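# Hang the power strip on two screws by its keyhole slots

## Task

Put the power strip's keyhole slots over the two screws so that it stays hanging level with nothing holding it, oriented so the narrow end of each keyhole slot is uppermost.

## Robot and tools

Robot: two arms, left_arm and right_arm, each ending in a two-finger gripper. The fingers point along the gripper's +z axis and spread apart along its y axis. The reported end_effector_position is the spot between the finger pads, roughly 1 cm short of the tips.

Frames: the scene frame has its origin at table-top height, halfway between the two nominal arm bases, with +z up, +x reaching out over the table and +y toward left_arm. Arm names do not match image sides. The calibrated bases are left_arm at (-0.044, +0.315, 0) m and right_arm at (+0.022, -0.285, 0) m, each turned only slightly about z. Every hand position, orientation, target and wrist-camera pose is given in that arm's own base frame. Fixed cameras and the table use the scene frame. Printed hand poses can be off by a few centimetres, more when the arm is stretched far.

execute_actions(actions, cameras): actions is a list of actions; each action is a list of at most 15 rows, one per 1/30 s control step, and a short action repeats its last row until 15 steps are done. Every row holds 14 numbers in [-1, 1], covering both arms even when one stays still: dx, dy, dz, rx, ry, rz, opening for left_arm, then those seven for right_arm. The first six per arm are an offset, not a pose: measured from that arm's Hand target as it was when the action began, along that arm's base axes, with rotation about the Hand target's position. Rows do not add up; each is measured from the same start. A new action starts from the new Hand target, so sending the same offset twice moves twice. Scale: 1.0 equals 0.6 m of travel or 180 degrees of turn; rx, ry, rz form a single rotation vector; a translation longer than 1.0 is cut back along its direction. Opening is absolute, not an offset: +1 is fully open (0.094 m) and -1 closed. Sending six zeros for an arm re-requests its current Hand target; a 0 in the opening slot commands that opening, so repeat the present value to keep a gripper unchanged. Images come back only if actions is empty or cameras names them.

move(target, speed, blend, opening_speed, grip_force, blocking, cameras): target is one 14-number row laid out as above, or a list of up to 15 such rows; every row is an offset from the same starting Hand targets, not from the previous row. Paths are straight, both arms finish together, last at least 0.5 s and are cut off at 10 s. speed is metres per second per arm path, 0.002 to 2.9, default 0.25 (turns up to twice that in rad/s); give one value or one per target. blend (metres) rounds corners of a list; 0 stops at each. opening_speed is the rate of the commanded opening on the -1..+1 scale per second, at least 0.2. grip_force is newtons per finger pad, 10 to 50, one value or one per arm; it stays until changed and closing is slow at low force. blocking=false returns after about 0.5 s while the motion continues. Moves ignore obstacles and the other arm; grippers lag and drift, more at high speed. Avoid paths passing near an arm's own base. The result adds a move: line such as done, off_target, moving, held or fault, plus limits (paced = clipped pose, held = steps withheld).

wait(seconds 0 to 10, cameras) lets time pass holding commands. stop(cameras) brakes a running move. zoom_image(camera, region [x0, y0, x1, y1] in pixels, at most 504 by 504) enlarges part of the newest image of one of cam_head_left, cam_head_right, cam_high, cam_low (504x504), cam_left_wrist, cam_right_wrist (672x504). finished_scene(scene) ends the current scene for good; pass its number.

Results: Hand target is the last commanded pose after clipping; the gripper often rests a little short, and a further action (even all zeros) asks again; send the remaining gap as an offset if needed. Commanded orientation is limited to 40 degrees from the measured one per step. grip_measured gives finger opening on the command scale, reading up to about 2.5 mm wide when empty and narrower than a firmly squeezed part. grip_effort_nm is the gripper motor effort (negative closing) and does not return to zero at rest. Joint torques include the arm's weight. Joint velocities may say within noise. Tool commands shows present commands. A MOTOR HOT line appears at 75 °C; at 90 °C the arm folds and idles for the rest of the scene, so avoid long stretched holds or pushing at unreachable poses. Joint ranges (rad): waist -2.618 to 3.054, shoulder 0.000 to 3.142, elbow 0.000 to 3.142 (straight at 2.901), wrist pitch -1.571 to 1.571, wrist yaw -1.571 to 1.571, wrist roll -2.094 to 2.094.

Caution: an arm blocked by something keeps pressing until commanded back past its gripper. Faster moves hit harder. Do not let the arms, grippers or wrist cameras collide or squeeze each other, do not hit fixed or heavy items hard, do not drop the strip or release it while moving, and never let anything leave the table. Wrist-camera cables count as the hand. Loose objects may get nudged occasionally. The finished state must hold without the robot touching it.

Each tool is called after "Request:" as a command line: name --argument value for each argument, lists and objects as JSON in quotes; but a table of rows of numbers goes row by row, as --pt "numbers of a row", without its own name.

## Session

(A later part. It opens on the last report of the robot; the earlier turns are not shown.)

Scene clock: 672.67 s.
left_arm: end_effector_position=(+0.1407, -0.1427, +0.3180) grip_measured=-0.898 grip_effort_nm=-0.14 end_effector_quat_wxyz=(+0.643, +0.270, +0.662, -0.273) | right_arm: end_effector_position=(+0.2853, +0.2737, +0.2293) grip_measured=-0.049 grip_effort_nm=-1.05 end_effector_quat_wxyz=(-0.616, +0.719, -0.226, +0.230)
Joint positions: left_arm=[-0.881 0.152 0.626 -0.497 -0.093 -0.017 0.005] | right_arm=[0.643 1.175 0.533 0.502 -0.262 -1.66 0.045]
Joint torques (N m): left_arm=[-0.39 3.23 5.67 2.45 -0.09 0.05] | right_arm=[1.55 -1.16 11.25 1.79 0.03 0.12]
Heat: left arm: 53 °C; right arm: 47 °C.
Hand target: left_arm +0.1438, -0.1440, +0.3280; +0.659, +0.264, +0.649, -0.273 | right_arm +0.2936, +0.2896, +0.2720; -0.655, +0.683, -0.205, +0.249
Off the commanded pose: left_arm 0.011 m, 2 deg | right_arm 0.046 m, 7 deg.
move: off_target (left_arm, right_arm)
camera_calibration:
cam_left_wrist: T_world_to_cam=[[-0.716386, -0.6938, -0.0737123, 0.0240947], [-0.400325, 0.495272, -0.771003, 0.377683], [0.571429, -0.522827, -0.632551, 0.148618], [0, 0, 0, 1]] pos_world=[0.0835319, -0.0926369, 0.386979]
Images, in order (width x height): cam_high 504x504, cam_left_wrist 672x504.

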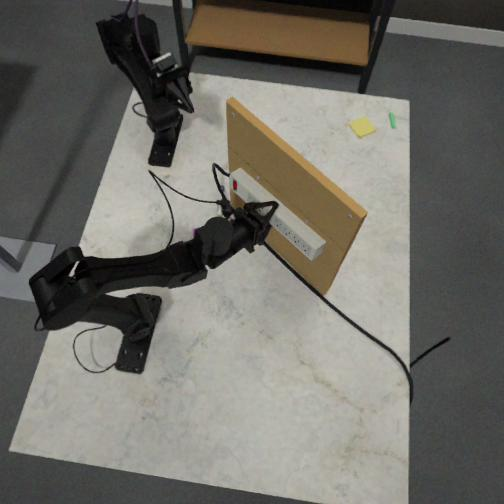

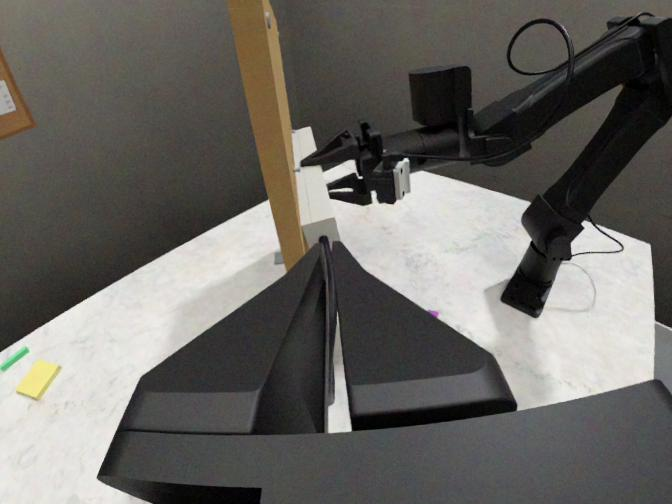

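Request:
move --pt "0 0 0 0 0 0 -0.9 -0.049 -0.054 0.03 0 0 0 -1" --pt "0 0 0 0 0 0 -0.9 -0.049 -0.054 0.083 0 0 0 -1" --speed 0.08 --cameras '["cam_left_wrist","cam_high"]'

Request:
zoom_image --camera "cam_left_wrist" --region '[240, 80, 360, 200]'

Request:
zoom_image --camera "cam_high" --region '[220, 120, 380, 280]'

Scene clock: 690.33 s.
left_arm: end_effector_position=(+0.1407, -0.1427, +0.3180) grip_measured=-0.898 grip_effort_nm=-0.14 end_effector_quat_wxyz=(+0.643, +0.270, +0.662, -0.273) | right_arm: end_effector_position=(+0.2693, +0.2553, +0.2770) grip_measured=-0.049 grip_effort_nm=-1.05 end_effector_quat_wxyz=(-0.617, +0.715, -0.224, +0.242)
Joint positions: left_arm=[-0.881 0.152 0.626 -0.497 -0.093 -0.017 0.005] | right_arm=[0.631 0.99 0.625 0.238 -0.259 -1.673 0.045]
Joint torques (N m): left_arm=[-0.32 3.21 5.65 2.44 -0.08 0.08] | right_arm=[-0.5 -5.04 10.82 1.27 -0.28 0.22]
Heat: left arm: 53 °C; right arm: 50 °C.
Hand target: left_arm +0.1438, -0.1440, +0.3280; +0.659, +0.264, +0.649, -0.273 | right_arm +0.2642, +0.2572, +0.3218; -0.655, +0.683, -0.205, +0.249
Off the commanded pose: left_arm 0.011 m, 2 deg | right_arm 0.045 m, 6 deg.
move: off_target (left_arm, right_arm)
camera_calibration:
cam_left_wrist: T_world_to_cam=[[-0.716386, -0.6938, -0.0737123, 0.0240947], [-0.400325, 0.495272, -0.771003, 0.377683], [0.571429, -0.522827, -0.632551, 0.148618], [0, 0, 0, 1]] pos_world=[0.0835319, -0.0926369, 0.386979]
Images, in order (width x height): cam_high 504x504, cam_left_wrist 672x504.

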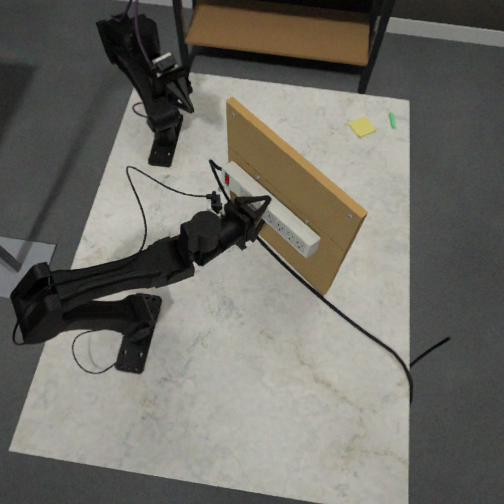

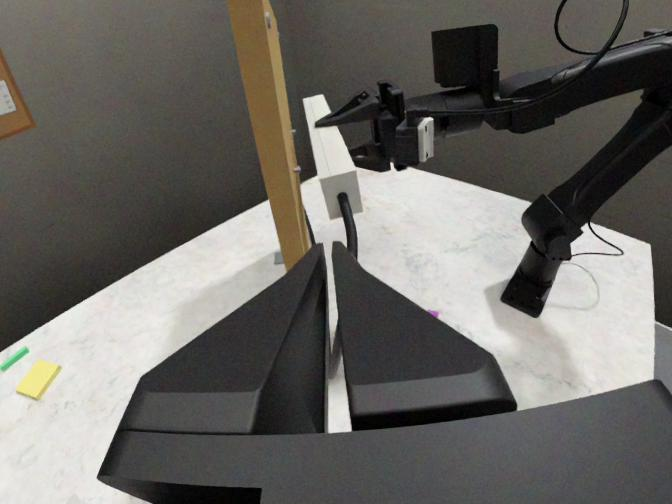

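Scaled by 4.200 from the camera's 672x504 image, which has a finer 960x720 frame.

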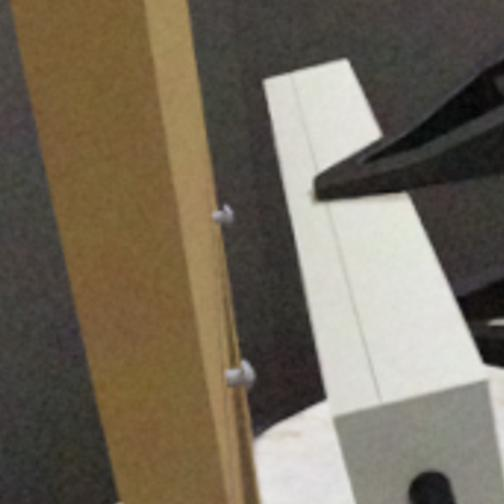

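Scaled by 3.150 from the camera's 504x504 image, which has a finer 720x720 frame.

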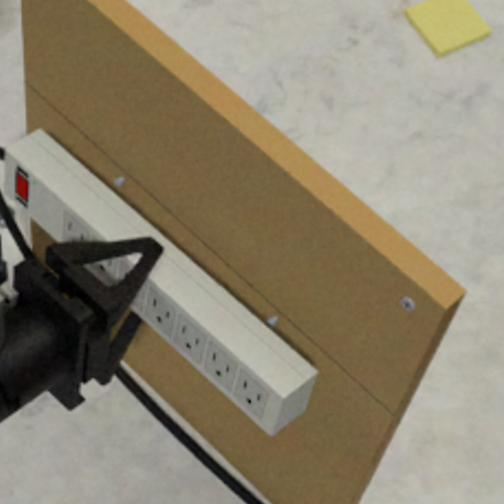

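Request:
move --pt "0 0 0 0 0 0 -0.9 0.025 0.037 -0.015 0 0 0 -1" --speed 0.05 --cameras '["cam_left_wrist"]'

Request:
zoom_image --camera "cam_left_wrist" --region '[240, 80, 360, 200]'

Scene clock: 702.23 s.
left_arm: end_effector_position=(+0.1407, -0.1427, +0.3180) grip_measured=-0.898 grip_effort_nm=-0.14 end_effector_quat_wxyz=(+0.643, +0.270, +0.662, -0.273) | right_arm: end_effector_position=(+0.2751, +0.2665, +0.2553) grip_measured=-0.049 grip_effort_nm=-1.05 end_effector_quat_wxyz=(-0.597, +0.733, -0.233, +0.228)
Joint positions: left_arm=[-0.881 0.152 0.626 -0.497 -0.093 -0.017 0.005] | right_arm=[0.656 1.063 0.634 0.238 -0.238 -1.673 0.045]
Joint torques (N m): left_arm=[-0.31 3.22 5.71 2.45 -0.08 0.09] | right_arm=[0.68 -3.07 10.92 2.08 -0.11 0.25]
Heat: left arm: 53 °C; right arm: 50 °C.
Hand target: left_arm +0.1438, -0.1440, +0.3280; +0.659, +0.264, +0.649, -0.273 | right_arm +0.2792, +0.2794, +0.3128; -0.655, +0.683, -0.205, +0.249
Off the commanded pose: left_arm 0.011 m, 2 deg | right_arm 0.059 m, 10 deg.
move: off_target (left_arm, right_arm)
camera_calibration:
cam_left_wrist: T_world_to_cam=[[-0.716386, -0.6938, -0.0737123, 0.0240947], [-0.400325, 0.495272, -0.771003, 0.377683], [0.571429, -0.522827, -0.632551, 0.148618], [0, 0, 0, 1]] pos_world=[0.0835319, -0.0926369, 0.386979]
Images, in order (width x height): cam_left_wrist 672x504.

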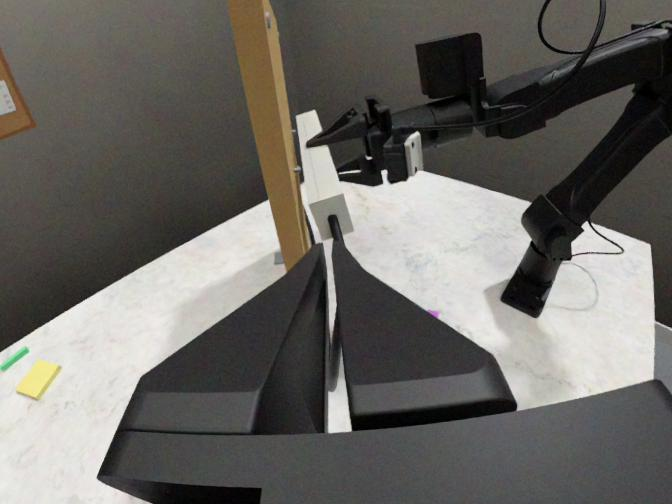

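Scaled by 4.200 from the camera's 672x504 image, which has a finer 960x720 frame.

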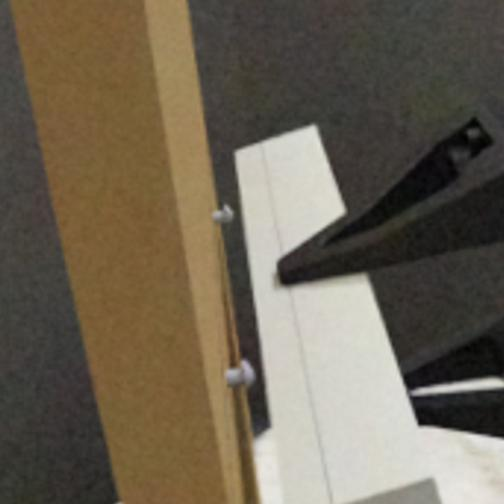

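Request:
move --pt "0 0 0 0 0 0 -0.9 -0.01 -0.013 0.05 0.012 -0.009 0 -1" --pt "0 0 0 0 0 0 -0.9 0.015 0.01 0.05 0.012 -0.009 0 -1" --speed 0.06 --cameras '["cam_left_wrist"]'

Request:
zoom_image --camera "cam_left_wrist" --region '[240, 80, 360, 200]'

Scene clock: 712.70 s.
left_arm: end_effector_position=(+0.1407, -0.1427, +0.3180) grip_measured=-0.898 grip_effort_nm=-0.14 end_effector_quat_wxyz=(+0.643, +0.270, +0.662, -0.273) | right_arm: end_effector_position=(+0.2828, +0.2727, +0.2861) grip_measured=-0.049 grip_effort_nm=-1.05 end_effector_quat_wxyz=(-0.614, +0.718, -0.223, +0.240)
Joint positions: left_arm=[-0.881 0.152 0.626 -0.497 -0.093 -0.017 0.005] | right_arm=[0.656 1.086 0.714 0.238 -0.239 -1.673 0.045]
Joint torques (N m): left_arm=[-0.35 3.22 5.6 2.43 -0.08 0.07] | right_arm=[0.31 -1.84 11.67 2.07 -0.14 0.35]
Heat: left arm: 53 °C; right arm: 52 °C.
Hand target: left_arm +0.1438, -0.1440, +0.3280; +0.659, +0.264, +0.649, -0.273 | right_arm +0.2882, +0.2854, +0.3428; -0.671, +0.667, -0.200, +0.255
Off the commanded pose: left_arm 0.011 m, 2 deg | right_arm 0.058 m, 9 deg.
move: off_target (left_arm, right_arm)
camera_calibration:
cam_left_wrist: T_world_to_cam=[[-0.716386, -0.6938, -0.0737123, 0.0240947], [-0.400325, 0.495272, -0.771003, 0.377683], [0.571429, -0.522827, -0.632551, 0.148618], [0, 0, 0, 1]] pos_world=[0.0835319, -0.0926369, 0.386979]
Images, in order (width x height): cam_left_wrist 672x504.

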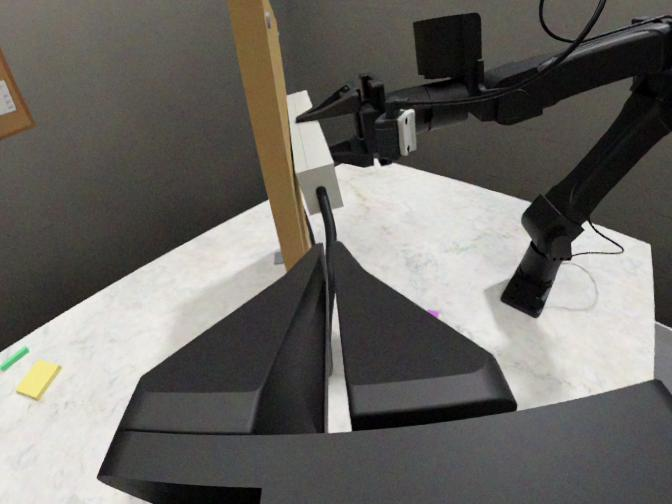

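Scaled by 4.200 from the camera's 672x504 image, which has a finer 960x720 frame.

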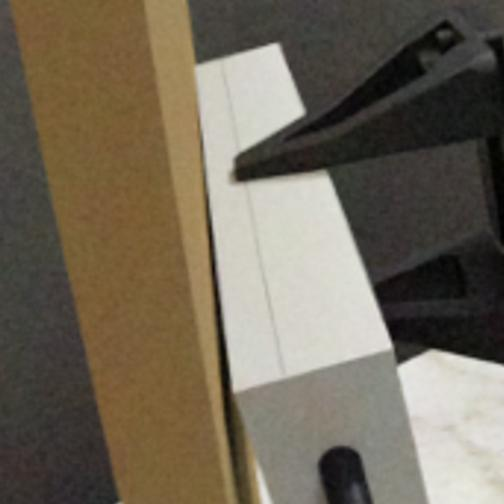

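Request:
move --pt "0 0 0 0 0 0 -0.9 0.005 0.007 -0.02 0.02 -0.015 0 -1" --speed 0.05 --cameras '["cam_left_wrist"]'

Request:
zoom_image --camera "cam_left_wrist" --region '[240, 80, 360, 200]'

Request:
move --pt "0 0 0 0 0 0 -0.9 0 0 -0.02 0 0 0 -1" --speed 0.05 --cameras '["cam_left_wrist"]'

Request:
zoom_image --camera "cam_left_wrist" --region '[240, 80, 360, 200]'

Scene clock: 723.50 s.
left_arm: end_effector_position=(+0.1407, -0.1427, +0.3180) grip_measured=-0.898 grip_effort_nm=-0.14 end_effector_quat_wxyz=(+0.643, +0.270, +0.662, -0.273) | right_arm: end_effector_position=(+0.2831, +0.2726, +0.2855) grip_measured=-0.049 grip_effort_nm=-1.05 end_effector_quat_wxyz=(-0.627, +0.706, -0.219, +0.246)
Joint positions: left_arm=[-0.881 0.152 0.626 -0.497 -0.093 -0.017 0.005] | right_arm=[0.654 1.089 0.675 0.318 -0.241 -1.667 0.045]
Joint torques (N m): left_arm=[-0.34 3.25 5.65 2.42 -0.07 0.06] | right_arm=[0.94 0.68 7.97 3.01 -0.06 0.46]
Heat: left arm: 54 °C; right arm: 54 °C.
Hand target: left_arm +0.1438, -0.1440, +0.3280; +0.659, +0.264, +0.649, -0.273 | right_arm +0.2912, +0.2896, +0.3308; -0.696, +0.639, -0.192, +0.264
Off the commanded pose: left_arm 0.011 m, 2 deg | right_arm 0.049 m, 12 deg.
move: off_target (left_arm, right_arm)
camera_calibration:
cam_left_wrist: T_world_to_cam=[[-0.716386, -0.6938, -0.0737123, 0.0240947], [-0.400325, 0.495272, -0.771003, 0.377683], [0.571429, -0.522827, -0.632551, 0.148618], [0, 0, 0, 1]] pos_world=[0.0835319, -0.0926369, 0.386979]
Images, in order (width x height): cam_left_wrist 672x504.

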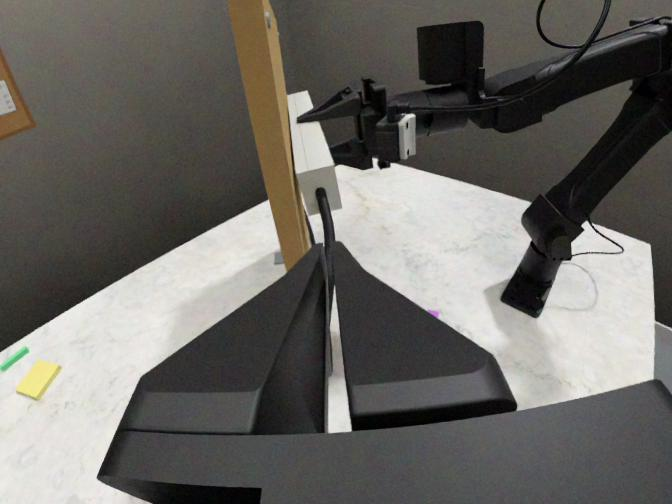

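Scaled by 4.200 from the camera's 672x504 image, which has a finer 960x720 frame.

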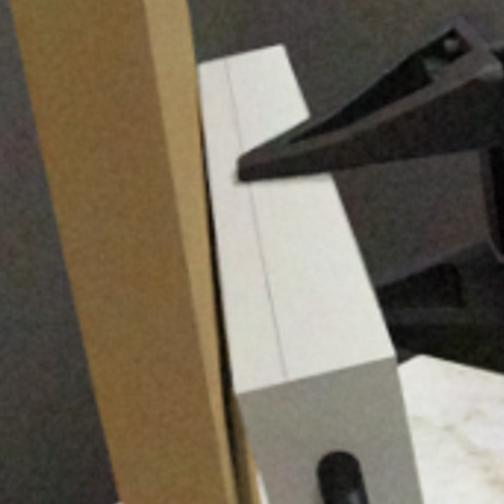

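Scene clock: 724.77 s.
left_arm: end_effector_position=(+0.1407, -0.1427, +0.3180) grip_measured=-0.898 grip_effort_nm=-0.14 end_effector_quat_wxyz=(+0.643, +0.270, +0.662, -0.273) | right_arm: end_effector_position=(+0.2825, +0.2728, +0.2846) grip_measured=-0.049 grip_effort_nm=-1.05 end_effector_quat_wxyz=(+0.641, -0.693, +0.213, -0.251)
Joint positions: left_arm=[-0.881 0.152 0.626 -0.497 -0.093 -0.017 0.005] | right_arm=[0.654 1.095 0.632 0.41 -0.244 -1.658 0.045]
Joint torques (N m): left_arm=[-0.34 3.25 5.6 2.44 -0.09 0.06] | right_arm=[1.18 2.35 8.28 2.77 -0.03 0.37]
Heat: left arm: 54 °C; right arm: 55 °C.
Hand target: left_arm +0.1438, -0.1440, +0.3280; +0.659, +0.264, +0.649, -0.273 | right_arm +0.2912, +0.2896, +0.3188; +0.696, -0.639, +0.192, -0.264
Off the commanded pose: left_arm 0.011 m, 2 deg | right_arm 0.039 m, 9 deg.
move: off_target (left_arm, right_arm)
camera_calibration:
cam_left_wrist: T_world_to_cam=[[-0.716386, -0.6938, -0.0737123, 0.0240947], [-0.400325, 0.495272, -0.771003, 0.377683], [0.571429, -0.522827, -0.632551, 0.148618], [0, 0, 0, 1]] pos_world=[0.0835319, -0.0926369, 0.386979]
Images, in order (width x height): cam_left_wrist 672x504.

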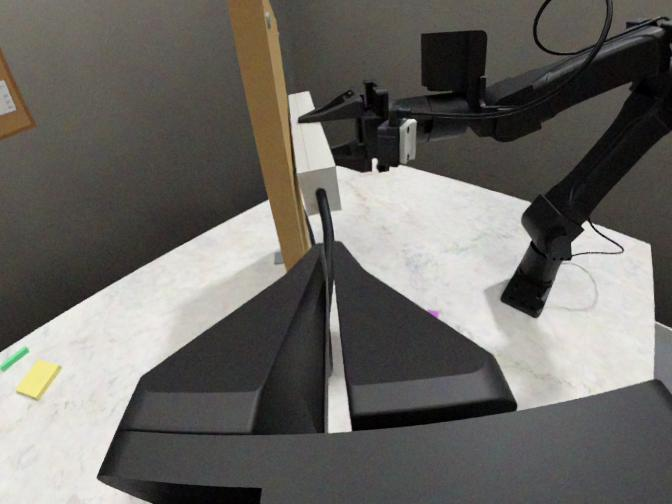

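Scaled by 4.200 from the camera's 672x504 image, which has a finer 960x720 frame.

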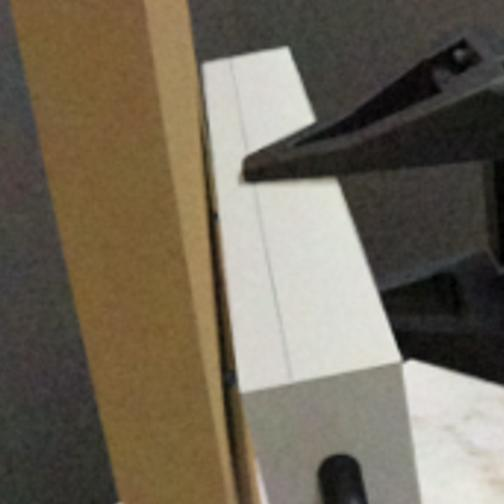

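Request:
move --pt "0 0 0 0 0 0 -0.9 -0.005 -0.007 -0.02 -0.012 0.009 0 -1" --speed 0.05

Request:
move --pt "0 0 0 0 0 0 -0.9 0 0 -0.015 0 0 0 -1" --speed 0.05

Request:
move --pt "0 0 0 0 0 0 -0.9 0 0 -0.012 0 0 0 -1" --speed 0.05 --cameras '["cam_left_wrist"]'

Request:
zoom_image --camera "cam_left_wrist" --region '[240, 80, 360, 200]'

Scene clock: 740.30 s.
left_arm: end_effector_position=(+0.1407, -0.1427, +0.3180) grip_measured=-0.898 grip_effort_nm=-0.14 end_effector_quat_wxyz=(+0.643, +0.270, +0.662, -0.273) | right_arm: end_effector_position=(+0.2826, +0.2725, +0.2839) grip_measured=-0.049 grip_effort_nm=-1.05 end_effector_quat_wxyz=(+0.641, -0.693, +0.214, -0.251)
Joint positions: left_arm=[-0.881 0.152 0.626 -0.497 -0.093 -0.017 0.005] | right_arm=[0.653 1.095 0.631 0.41 -0.246 -1.658 0.045]
Joint torques (N m): left_arm=[-0.38 3.18 5.67 2.43 -0.08 0.08] | right_arm=[0.85 1.42 7.35 2.43 -0.05 0.26]
Heat: left arm: 54 °C; right arm: 60 °C.
Hand target: left_arm +0.1438, -0.1440, +0.3280; +0.659, +0.264, +0.649, -0.273 | right_arm +0.2882, +0.2854, +0.3068; +0.681, -0.656, +0.197, -0.259
Off the commanded pose: left_arm 0.011 m, 2 deg | right_arm 0.027 m, 7 deg.
move: off_target (left_arm, right_arm)

Scene clock: 741.47 s.
left_arm: end_effector_position=(+0.1407, -0.1427, +0.3180) grip_measured=-0.898 grip_effort_nm=-0.13 end_effector_quat_wxyz=(+0.643, +0.270, +0.662, -0.273) | right_arm: end_effector_position=(+0.2824, +0.2722, +0.2824) grip_measured=-0.049 grip_effort_nm=-1.05 end_effector_quat_wxyz=(+0.652, -0.682, +0.210, -0.255)
Joint positions: left_arm=[-0.881 0.152 0.626 -0.497 -0.093 -0.017 0.005] | right_arm=[0.651 1.105 0.594 0.492 -0.249 -1.65 0.045]
Joint torques (N m): left_arm=[-0.28 3.21 5.64 2.44 -0.08 0.07] | right_arm=[1.07 2.26 7.8 2.17 -0.04 0.18]
Heat: left arm: 54 °C; right arm: 60 °C.
Hand target: left_arm +0.1438, -0.1440, +0.3280; +0.659, +0.264, +0.649, -0.273 | right_arm +0.2882, +0.2854, +0.2978; +0.681, -0.656, +0.197, -0.259
Off the commanded pose: left_arm 0.011 m, 2 deg | right_arm 0.021 m, 5 deg.
move: off_target (left_arm, right_arm)

Scene clock: 742.67 s.
left_arm: end_effector_position=(+0.1407, -0.1427, +0.3180) grip_measured=-0.898 grip_effort_nm=-0.14 end_effector_quat_wxyz=(+0.643, +0.270, +0.662, -0.273) | right_arm: end_effector_position=(+0.2822, +0.2717, +0.2813) grip_measured=-0.049 grip_effort_nm=-1.05 end_effector_quat_wxyz=(+0.661, -0.673, +0.207, -0.258)
Joint positions: left_arm=[-0.881 0.152 0.626 -0.497 -0.093 -0.017 0.005] | right_arm=[0.65 1.114 0.566 0.556 -0.25 -1.643 0.045]
Joint torques (N m): left_arm=[-0.36 3.26 5.65 2.44 -0.08 0.06] | right_arm=[1.11 2.8 8.01 1.97 -0.03 0.15]
Heat: left arm: 54 °C; right arm: 59 °C.
Hand target: left_arm +0.1438, -0.1440, +0.3280; +0.659, +0.264, +0.649, -0.273 | right_arm +0.2882, +0.2854, +0.2906; +0.681, -0.656, +0.197, -0.259
Off the commanded pose: left_arm 0.011 m, 2 deg | right_arm 0.018 m, 3 deg.
move: off_target (left_arm, right_arm)
camera_calibration:
cam_left_wrist: T_world_to_cam=[[-0.716386, -0.6938, -0.0737123, 0.0240947], [-0.400325, 0.495272, -0.771003, 0.377683], [0.571429, -0.522827, -0.632551, 0.148618], [0, 0, 0, 1]] pos_world=[0.0835319, -0.0926369, 0.386979]
Images, in order (width x height): cam_left_wrist 672x504.

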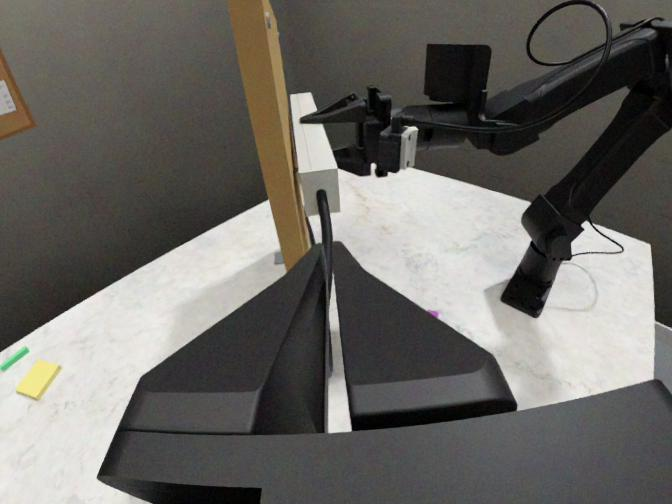

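Scaled by 4.200 from the camera's 672x504 image, which has a finer 960x720 frame.

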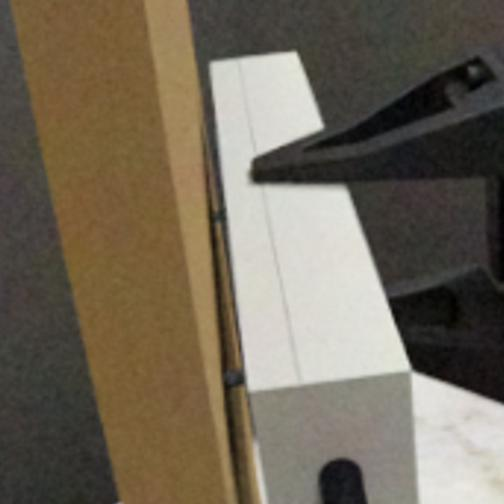

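Request:
move --pt "0 0 0 0 0 0 -0.9 -0.003 -0.004 -0.012 -0.01 0.008 0 -1" --speed 0.05

Request:
move --pt "0 0 0 0 0 0 -0.9 0 0 -0.012 -0.005 0.004 0 -1" --speed 0.05 --cameras '["cam_left_wrist"]'

Request:
zoom_image --camera "cam_left_wrist" --region '[240, 80, 360, 200]'

Scene clock: 758.60 s.
left_arm: end_effector_position=(+0.1407, -0.1427, +0.3180) grip_measured=-0.898 grip_effort_nm=-0.14 end_effector_quat_wxyz=(+0.643, +0.270, +0.662, -0.273) | right_arm: end_effector_position=(+0.2824, +0.2714, +0.2813) grip_measured=-0.049 grip_effort_nm=-1.05 end_effector_quat_wxyz=(+0.661, -0.673, +0.207, -0.258)
Joint positions: left_arm=[-0.881 0.152 0.626 -0.497 -0.093 -0.017 0.005] | right_arm=[0.648 1.114 0.566 0.556 -0.252 -1.643 0.045]
Joint torques (N m): left_arm=[-0.31 3.19 5.65 2.43 -0.09 0.05] | right_arm=[1.02 1.25 7.91 1.47 -0.04 0.05]
Heat: left arm: 54 °C; right arm: 56 °C.
Hand target: left_arm +0.1438, -0.1440, +0.3280; +0.659, +0.264, +0.649, -0.273 | right_arm +0.2864, +0.2830, +0.2834; +0.668, -0.670, +0.202, -0.253
Off the commanded pose: left_arm 0.011 m, 2 deg | right_arm 0.012 m, 1 deg.
move: off_target (left_arm, right_arm)

Scene clock: 759.60 s.
left_arm: end_effector_position=(+0.1407, -0.1427, +0.3180) grip_measured=-0.898 grip_effort_nm=-0.14 end_effector_quat_wxyz=(+0.643, +0.270, +0.662, -0.273) | right_arm: end_effector_position=(+0.2824, +0.2714, +0.2817) grip_measured=-0.049 grip_effort_nm=-1.05 end_effector_quat_wxyz=(+0.662, -0.673, +0.207, -0.259)
Joint positions: left_arm=[-0.881 0.152 0.626 -0.497 -0.093 -0.017 0.005] | right_arm=[0.648 1.114 0.566 0.557 -0.252 -1.643 0.045]
Joint torques (N m): left_arm=[-0.38 3.14 5.67 2.44 -0.08 0.08] | right_arm=[1.01 1.5 7.49 1.36 -0.04 -0.01]
Heat: left arm: 54 °C; right arm: 55 °C.
Hand target: left_arm +0.1438, -0.1440, +0.3280; +0.659, +0.264, +0.649, -0.273 | right_arm +0.2864, +0.2830, +0.2762; +0.662, -0.676, +0.204, -0.251
Off the commanded pose: left_arm 0.011 m, 2 deg | right_arm 0.013 m, 1 deg.
move: off_target (left_arm, right_arm)
camera_calibration:
cam_left_wrist: T_world_to_cam=[[-0.716386, -0.6938, -0.0737123, 0.0240947], [-0.400325, 0.495272, -0.771003, 0.377683], [0.571429, -0.522827, -0.632551, 0.148618], [0, 0, 0, 1]] pos_world=[0.0835319, -0.0926369, 0.386979]
Images, in order (width x height): cam_left_wrist 672x504.

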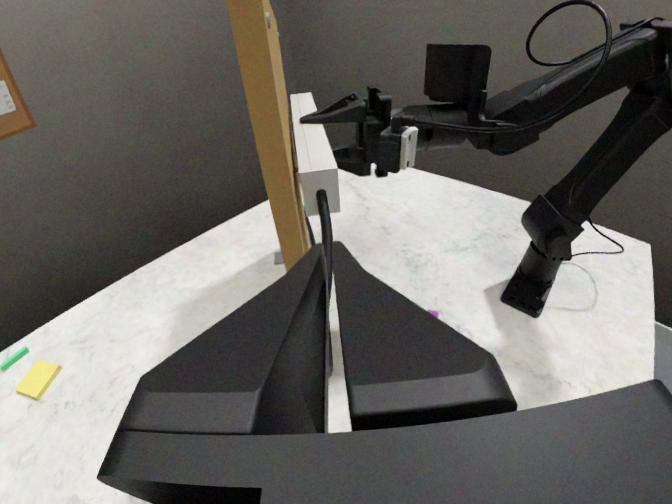

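Scaled by 4.200 from the camera's 672x504 image, which has a finer 960x720 frame.

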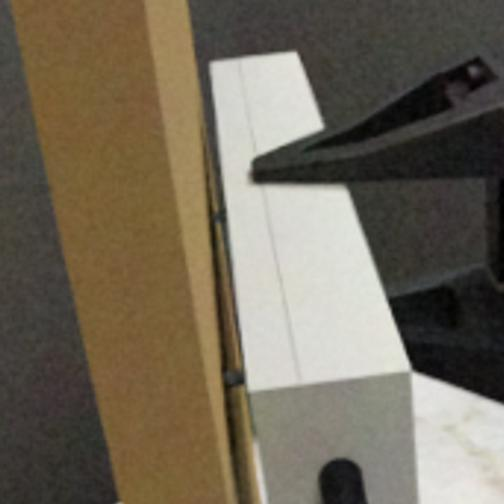

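Continue small lowering with constant push.

Request:
move --pt "0 0 0 0 0 0 -0.9 0 0 -0.01 -0.005 0.004 0 -1" --speed 0.05

Request:
move --pt "0 0 0 0 0 0 -0.9 0 0 -0.01 -0.005 0.004 0 -1" --speed 0.05

Request:
move --pt "0 0 0 0 0 0 -0.9 0 0 -0.008 0 0 0 -1" --speed 0.05 --cameras '["cam_left_wrist"]'

Request:
zoom_image --camera "cam_left_wrist" --region '[240, 80, 360, 200]'

Scene clock: 769.33 s.
left_arm: end_effector_position=(+0.1407, -0.1427, +0.3180) grip_measured=-0.898 grip_effort_nm=-0.13 end_effector_quat_wxyz=(+0.643, +0.270, +0.662, -0.273) | right_arm: end_effector_position=(+0.2824, +0.2714, +0.2817) grip_measured=-0.049 grip_effort_nm=-1.05 end_effector_quat_wxyz=(+0.662, -0.673, +0.206, -0.259)
Joint positions: left_arm=[-0.881 0.152 0.626 -0.497 -0.093 -0.017 0.005] | right_arm=[0.648 1.114 0.566 0.557 -0.252 -1.644 0.045]
Joint torques (N m): left_arm=[-0.36 3.23 5.64 2.45 -0.09 0.07] | right_arm=[0.99 1.52 7.17 1.25 -0.05 -0.04]
Heat: left arm: 55 °C; right arm: 53 °C.
Hand target: left_arm +0.1438, -0.1440, +0.3280; +0.659, +0.264, +0.649, -0.273 | right_arm +0.2864, +0.2830, +0.2702; +0.655, -0.683, +0.206, -0.248
Off the commanded pose: left_arm 0.011 m, 2 deg | right_arm 0.017 m, 2 deg.
move: off_target (left_arm, right_arm)

Scene clock: 770.33 s.
left_arm: end_effector_position=(+0.1407, -0.1427, +0.3180) grip_measured=-0.898 grip_effort_nm=-0.13 end_effector_quat_wxyz=(+0.643, +0.270, +0.662, -0.273) | right_arm: end_effector_position=(+0.2819, +0.2718, +0.2810) grip_measured=-0.049 grip_effort_nm=-1.05 end_effector_quat_wxyz=(+0.661, -0.673, +0.206, -0.258)
Joint positions: left_arm=[-0.881 0.152 0.626 -0.497 -0.093 -0.017 0.005] | right_arm=[0.65 1.114 0.565 0.557 -0.252 -1.644 0.045]
Joint torques (N m): left_arm=[-0.34 3.18 5.68 2.45 -0.09 0.06] | right_arm=[0.88 1.55 6.98 1.06 -0.04 -0.07]
Heat: left arm: 55 °C; right arm: 53 °C.
Hand target: left_arm +0.1438, -0.1440, +0.3280; +0.659, +0.264, +0.649, -0.273 | right_arm +0.2864, +0.2830, +0.2642; +0.648, -0.690, +0.208, -0.245
Off the commanded pose: left_arm 0.011 m, 2 deg | right_arm 0.021 m, 3 deg.
move: off_target (left_arm, right_arm)

Scene clock: 771.57 s.
left_arm: end_effector_position=(+0.1407, -0.1427, +0.3180) grip_measured=-0.898 grip_effort_nm=-0.14 end_effector_quat_wxyz=(+0.643, +0.270, +0.662, -0.273) | right_arm: end_effector_position=(+0.2818, +0.2717, +0.2803) grip_measured=-0.049 grip_effort_nm=-1.05 end_effector_quat_wxyz=(+0.663, -0.671, +0.205, -0.259)
Joint positions: left_arm=[-0.881 0.152 0.626 -0.497 -0.093 -0.017 0.005] | right_arm=[0.65 1.117 0.557 0.574 -0.252 -1.643 0.045]
Joint torques (N m): left_arm=[-0.34 3.29 5.65 2.45 -0.08 0.05] | right_arm=[0.95 1.95 6.39 1.12 -0.06 -0.05]
Heat: left arm: 55 °C; right arm: 53 °C.
Hand target: left_arm +0.1438, -0.1440, +0.3280; +0.659, +0.264, +0.649, -0.273 | right_arm +0.2864, +0.2830, +0.2594; +0.648, -0.690, +0.208, -0.245
Off the commanded pose: left_arm 0.011 m, 2 deg | right_arm 0.024 m, 3 deg.
move: off_target (left_arm, right_arm)
camera_calibration:
cam_left_wrist: T_world_to_cam=[[-0.716386, -0.6938, -0.0737123, 0.0240947], [-0.400325, 0.495272, -0.771003, 0.377683], [0.571429, -0.522827, -0.632551, 0.148618], [0, 0, 0, 1]] pos_world=[0.0835319, -0.0926369, 0.386979]
Images, in order (width x height): cam_left_wrist 672x504.

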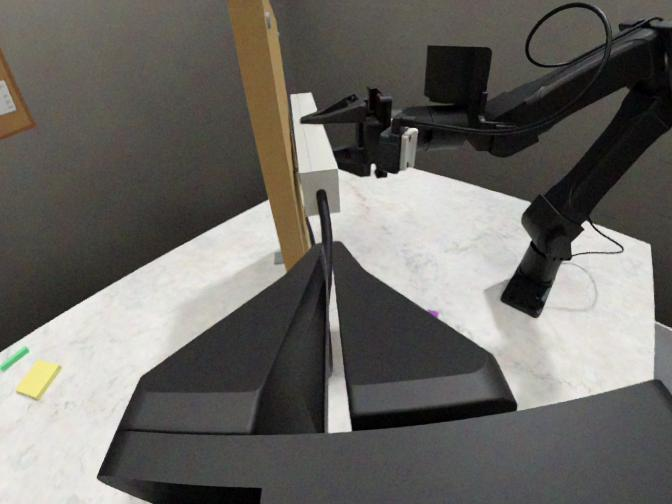

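Scaled by 4.200 from the camera's 672x504 image, which has a finer 960x720 frame.

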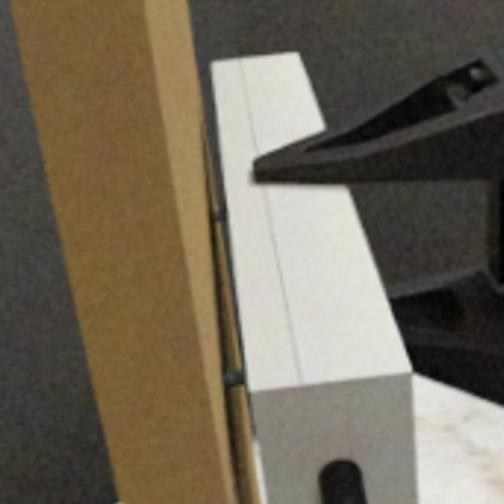

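Request:
move --pt "0 0 0 0 0 0 -0.9 -0.004 -0.006 -0.004 0 0 0 -1" --speed 0.05

Request:
move --pt "0 0 0 0 0 0 -0.9 0 0 -0.004 0 0 0 -1" --speed 0.05 --cameras '["cam_left_wrist"]'

Request:
zoom_image --camera "cam_left_wrist" --region '[240, 80, 360, 200]'

Scene clock: 780.27 s.
left_arm: end_effector_position=(+0.1407, -0.1427, +0.3180) grip_measured=-0.898 grip_effort_nm=-0.14 end_effector_quat_wxyz=(+0.643, +0.270, +0.662, -0.273) | right_arm: end_effector_position=(+0.2817, +0.2713, +0.2796) grip_measured=-0.049 grip_effort_nm=-1.05 end_effector_quat_wxyz=(+0.666, -0.668, +0.205, -0.261)
Joint positions: left_arm=[-0.881 0.152 0.626 -0.497 -0.093 -0.017 0.005] | right_arm=[0.65 1.12 0.546 0.597 -0.25 -1.64 0.045]
Joint torques (N m): left_arm=[-0.29 3.23 5.7 2.43 -0.09 0.08] | right_arm=[0.43 0.55 5.98 0.94 -0.09 -0.04]
Heat: left arm: 55 °C; right arm: 51 °C.
Hand target: left_arm +0.1438, -0.1440, +0.3280; +0.659, +0.264, +0.649, -0.273 | right_arm +0.2840, +0.2794, +0.2570; +0.648, -0.690, +0.208, -0.245
Off the commanded pose: left_arm 0.011 m, 2 deg | right_arm 0.024 m, 4 deg.
move: off_target (left_arm, right_arm)

Scene clock: 781.27 s.
left_arm: end_effector_position=(+0.1407, -0.1427, +0.3180) grip_measured=-0.898 grip_effort_nm=-0.14 end_effector_quat_wxyz=(+0.643, +0.270, +0.662, -0.273) | right_arm: end_effector_position=(+0.2815, +0.2715, +0.2783) grip_measured=-0.049 grip_effort_nm=-1.05 end_effector_quat_wxyz=(+0.666, -0.668, +0.201, -0.264)
Joint positions: left_arm=[-0.881 0.152 0.626 -0.497 -0.093 -0.017 0.005] | right_arm=[0.65 1.125 0.539 0.614 -0.252 -1.649 0.045]
Joint torques (N m): left_arm=[-0.36 3.22 5.65 2.44 -0.09 0.05] | right_arm=[0.44 0.75 5.86 0.91 -0.06 -0.03]
Heat: left arm: 55 °C; right arm: 51 °C.
Hand target: left_arm +0.1438, -0.1440, +0.3280; +0.659, +0.264, +0.649, -0.273 | right_arm +0.2840, +0.2794, +0.2546; +0.648, -0.690, +0.208, -0.245
Off the commanded pose: left_arm 0.011 m, 2 deg | right_arm 0.025 m, 4 deg.
move: off_target (left_arm, right_arm)
camera_calibration:
cam_left_wrist: T_world_to_cam=[[-0.716386, -0.6938, -0.0737123, 0.0240947], [-0.400325, 0.495272, -0.771003, 0.377683], [0.571429, -0.522827, -0.632551, 0.148618], [0, 0, 0, 1]] pos_world=[0.0835319, -0.0926369, 0.386979]
Images, in order (width x height): cam_left_wrist 672x504.

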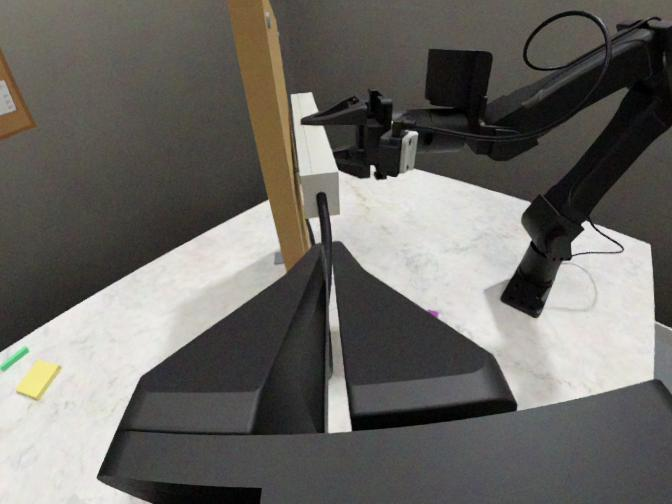

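Scaled by 4.200 from the camera's 672x504 image, which has a finer 960x720 frame.

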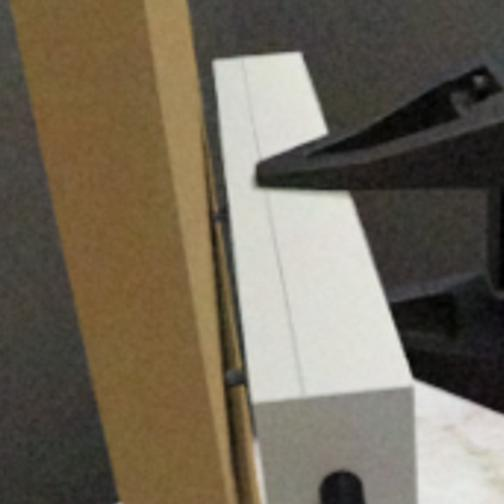

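Request:
move --pt "0 0 0 0 0 0 -0.9 0 0 -0.006 0 0 0 -1" --speed 0.05 --cameras '["cam_left_wrist"]'

Request:
zoom_image --camera "cam_left_wrist" --region '[240, 80, 360, 200]'

Request:
move --pt "0 0 0 0 0 0 -0.9 0 0 -0.006 0 0 0 -1" --speed 0.05 --cameras '["cam_left_wrist"]'

Request:
zoom_image --camera "cam_left_wrist" --region '[240, 80, 360, 200]'

Scene clock: 793.97 s.
left_arm: end_effector_position=(+0.1407, -0.1427, +0.3180) grip_measured=-0.898 grip_effort_nm=-0.14 end_effector_quat_wxyz=(+0.643, +0.270, +0.662, -0.273) | right_arm: end_effector_position=(+0.2815, +0.2715, +0.2771) grip_measured=-0.049 grip_effort_nm=-1.05 end_effector_quat_wxyz=(+0.668, -0.665, +0.196, -0.269)
Joint positions: left_arm=[-0.881 0.152 0.626 -0.497 -0.093 -0.017 0.005] | right_arm=[0.65 1.132 0.527 0.645 -0.252 -1.657 0.045]
Joint torques (N m): left_arm=[-0.34 3.18 5.67 2.45 -0.09 0.06] | right_arm=[0.42 0.68 5.85 0.78 -0.08 0.04]
Heat: left arm: 55 °C; right arm: 50 °C.
Hand target: left_arm +0.1438, -0.1440, +0.3280; +0.659, +0.264, +0.649, -0.273 | right_arm +0.2840, +0.2794, +0.2510; +0.648, -0.690, +0.208, -0.245
Off the commanded pose: left_arm 0.011 m, 2 deg | right_arm 0.027 m, 5 deg.
move: off_target (left_arm, right_arm)
camera_calibration:
cam_left_wrist: T_world_to_cam=[[-0.716386, -0.6938, -0.0737123, 0.0240947], [-0.400325, 0.495272, -0.771003, 0.377683], [0.571429, -0.522827, -0.632551, 0.148618], [0, 0, 0, 1]] pos_world=[0.0835319, -0.0926369, 0.386979]
Images, in order (width x height): cam_left_wrist 672x504.

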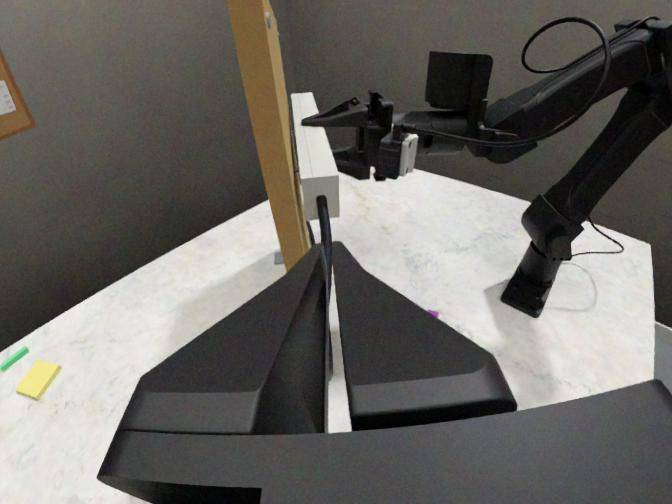

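Scaled by 4.200 from the camera's 672x504 image, which has a finer 960x720 frame.

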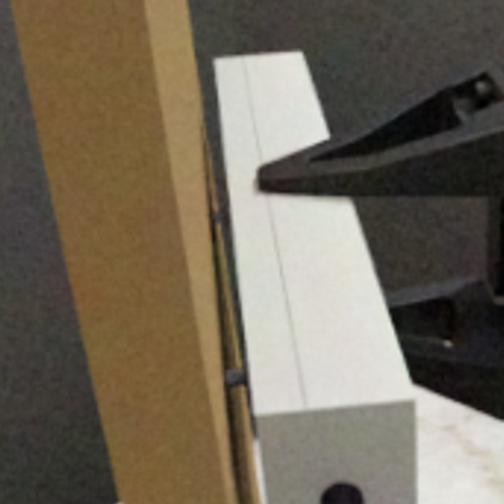

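Scene clock: 795.00 s.
left_arm: end_effector_position=(+0.1407, -0.1427, +0.3180) grip_measured=-0.898 grip_effort_nm=-0.14 end_effector_quat_wxyz=(+0.643, +0.270, +0.662, -0.273) | right_arm: end_effector_position=(+0.2815, +0.2715, +0.2762) grip_measured=-0.049 grip_effort_nm=-1.05 end_effector_quat_wxyz=(+0.671, -0.662, +0.193, -0.272)
Joint positions: left_arm=[-0.881 0.152 0.626 -0.497 -0.093 -0.017 0.005] | right_arm=[0.65 1.14 0.516 0.674 -0.252 -1.66 0.045]
Joint torques (N m): left_arm=[-0.34 3.19 5.63 2.43 -0.09 0.07] | right_arm=[0.43 0.57 5.74 0.69 -0.05 0.09]
Heat: left arm: 55 °C; right arm: 49 °C.
Hand target: left_arm +0.1438, -0.1440, +0.3280; +0.659, +0.264, +0.649, -0.273 | right_arm +0.2840, +0.2794, +0.2474; +0.648, -0.690, +0.208, -0.245
Off the commanded pose: left_arm 0.011 m, 2 deg | right_arm 0.030 m, 5 deg.
move: off_target (left_arm, right_arm)
camera_calibration:
cam_left_wrist: T_world_to_cam=[[-0.716386, -0.6938, -0.0737123, 0.0240947], [-0.400325, 0.495272, -0.771003, 0.377683], [0.571429, -0.522827, -0.632551, 0.148618], [0, 0, 0, 1]] pos_world=[0.0835319, -0.0926369, 0.386979]
Images, in order (width x height): cam_left_wrist 672x504.

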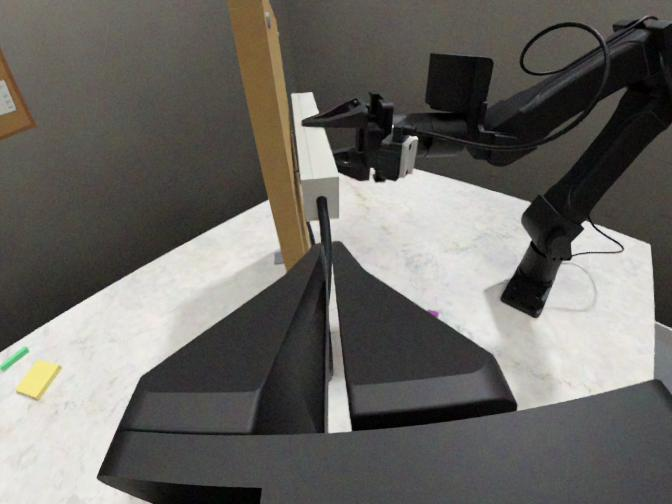

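Scaled by 4.200 from the camera's 672x504 image, which has a finer 960x720 frame.

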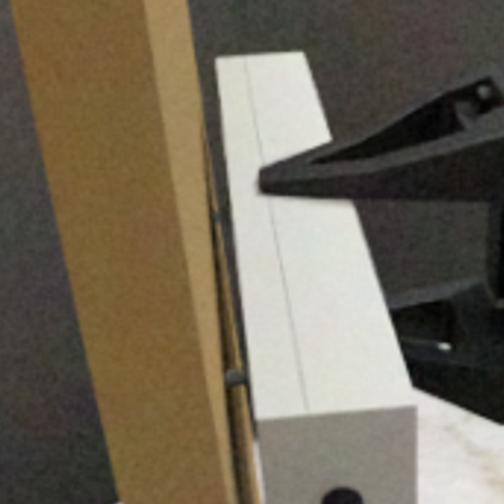

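Request:
move --pt "0 0 0 0 0 0 -0.9 0 0 -0.008 0.04 0.05 0 -1" --speed 0.05 --cameras '["cam_left_wrist"]'

Request:
zoom_image --camera "cam_left_wrist" --region '[240, 80, 360, 200]'

Scene clock: 812.60 s.
left_arm: end_effector_position=(+0.1407, -0.1427, +0.3180) grip_measured=-0.898 grip_effort_nm=-0.14 end_effector_quat_wxyz=(+0.643, +0.270, +0.662, -0.273) | right_arm: end_effector_position=(+0.2823, +0.2712, +0.2694) grip_measured=-0.049 grip_effort_nm=-1.05 end_effector_quat_wxyz=(+0.688, -0.648, +0.231, -0.233)
Joint positions: left_arm=[-0.881 0.152 0.626 -0.497 -0.093 -0.017 0.005] | right_arm=[0.647 1.161 0.491 0.726 -0.255 -1.542 0.045]
Joint torques (N m): left_arm=[-0.43 3.22 5.65 2.43 -0.07 0.06] | right_arm=[0.44 0.01 6.01 0.6 -0.09 0.91]
Heat: left arm: 55 °C; right arm: 47 °C.
Hand target: left_arm +0.1438, -0.1440, +0.3280; +0.659, +0.264, +0.649, -0.273 | right_arm +0.2840, +0.2794, +0.2426; +0.672, -0.665, +0.273, -0.177
Off the commanded pose: left_arm 0.011 m, 2 deg | right_arm 0.028 m, 9 deg.
move: off_target (left_arm, right_arm)
camera_calibration:
cam_left_wrist: T_world_to_cam=[[-0.716386, -0.6938, -0.0737123, 0.0240947], [-0.400325, 0.495272, -0.771003, 0.377683], [0.571429, -0.522827, -0.632551, 0.148618], [0, 0, 0, 1]] pos_world=[0.0835319, -0.0926369, 0.386979]
Images, in order (width x height): cam_left_wrist 672x504.

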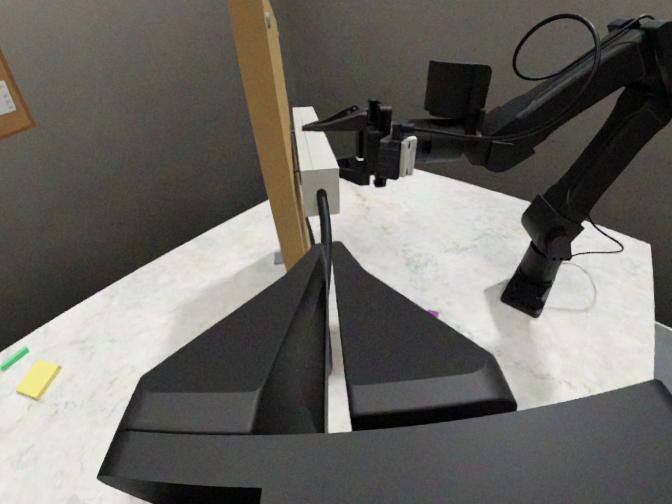

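Scaled by 4.200 from the camera's 672x504 image, which has a finer 960x720 frame.

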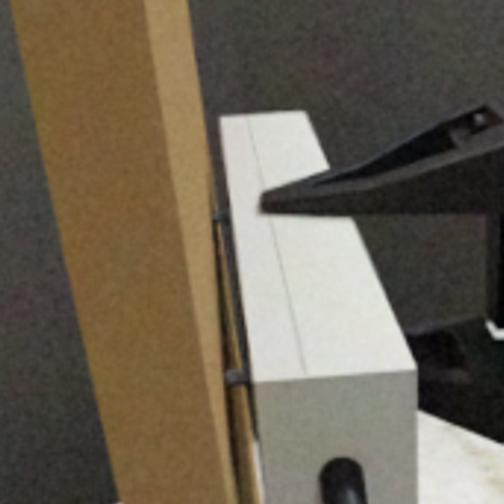

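Request:
move --pt "0 0 0 0 0 0 -0.9 0 0 0.0 -0.026 -0.034 0 -1" --speed 0.05 --cameras '["cam_left_wrist"]'

Request:
zoom_image --camera "cam_left_wrist" --region '[240, 80, 360, 200]'

Scene clock: 823.70 s.
left_arm: end_effector_position=(+0.1407, -0.1427, +0.3180) grip_measured=-0.898 grip_effort_nm=-0.13 end_effector_quat_wxyz=(+0.643, +0.270, +0.662, -0.273) | right_arm: end_effector_position=(+0.2823, +0.2712, +0.2694) grip_measured=-0.049 grip_effort_nm=-1.05 end_effector_quat_wxyz=(+0.686, -0.649, +0.226, -0.238)
Joint positions: left_arm=[-0.881 0.152 0.626 -0.497 -0.093 -0.017 0.005] | right_arm=[0.647 1.161 0.491 0.726 -0.255 -1.555 0.045]
Joint torques (N m): left_arm=[-0.31 3.22 5.67 2.44 -0.08 0.07] | right_arm=[0.28 -0.03 6.06 0.57 -0.07 -0.24]
Heat: left arm: 55 °C; right arm: 46 °C.
Hand target: left_arm +0.1438, -0.1440, +0.3280; +0.659, +0.264, +0.649, -0.273 | right_arm +0.2840, +0.2794, +0.2426; +0.658, -0.681, +0.230, -0.223
Off the commanded pose: left_arm 0.011 m, 2 deg | right_arm 0.028 m, 5 deg.
move: off_target (left_arm, right_arm)
camera_calibration:
cam_left_wrist: T_world_to_cam=[[-0.716386, -0.6938, -0.0737123, 0.0240947], [-0.400325, 0.495272, -0.771003, 0.377683], [0.571429, -0.522827, -0.632551, 0.148618], [0, 0, 0, 1]] pos_world=[0.0835319, -0.0926369, 0.386979]
Images, in order (width x height): cam_left_wrist 672x504.

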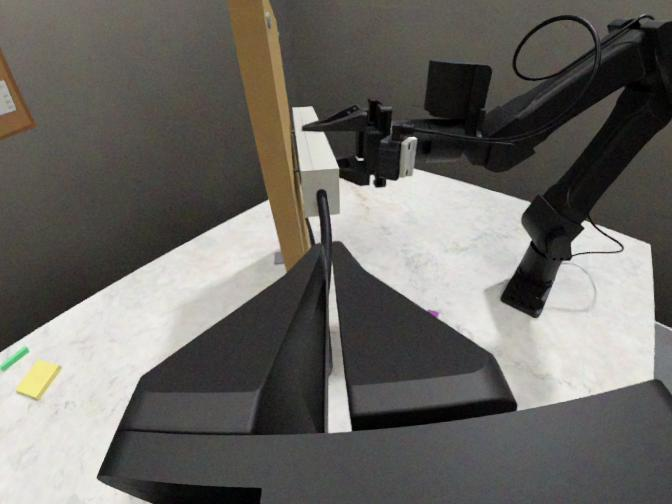

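Scaled by 4.200 from the camera's 672x504 image, which has a finer 960x720 frame.

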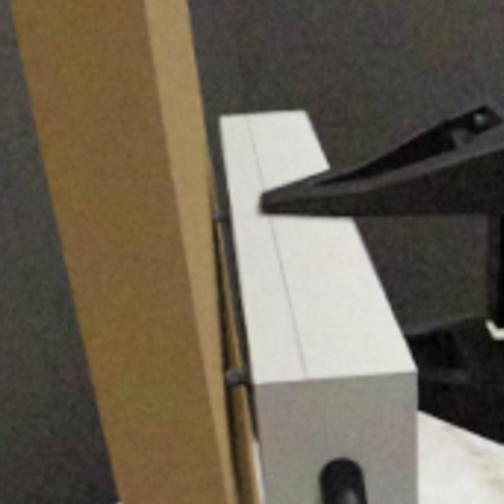

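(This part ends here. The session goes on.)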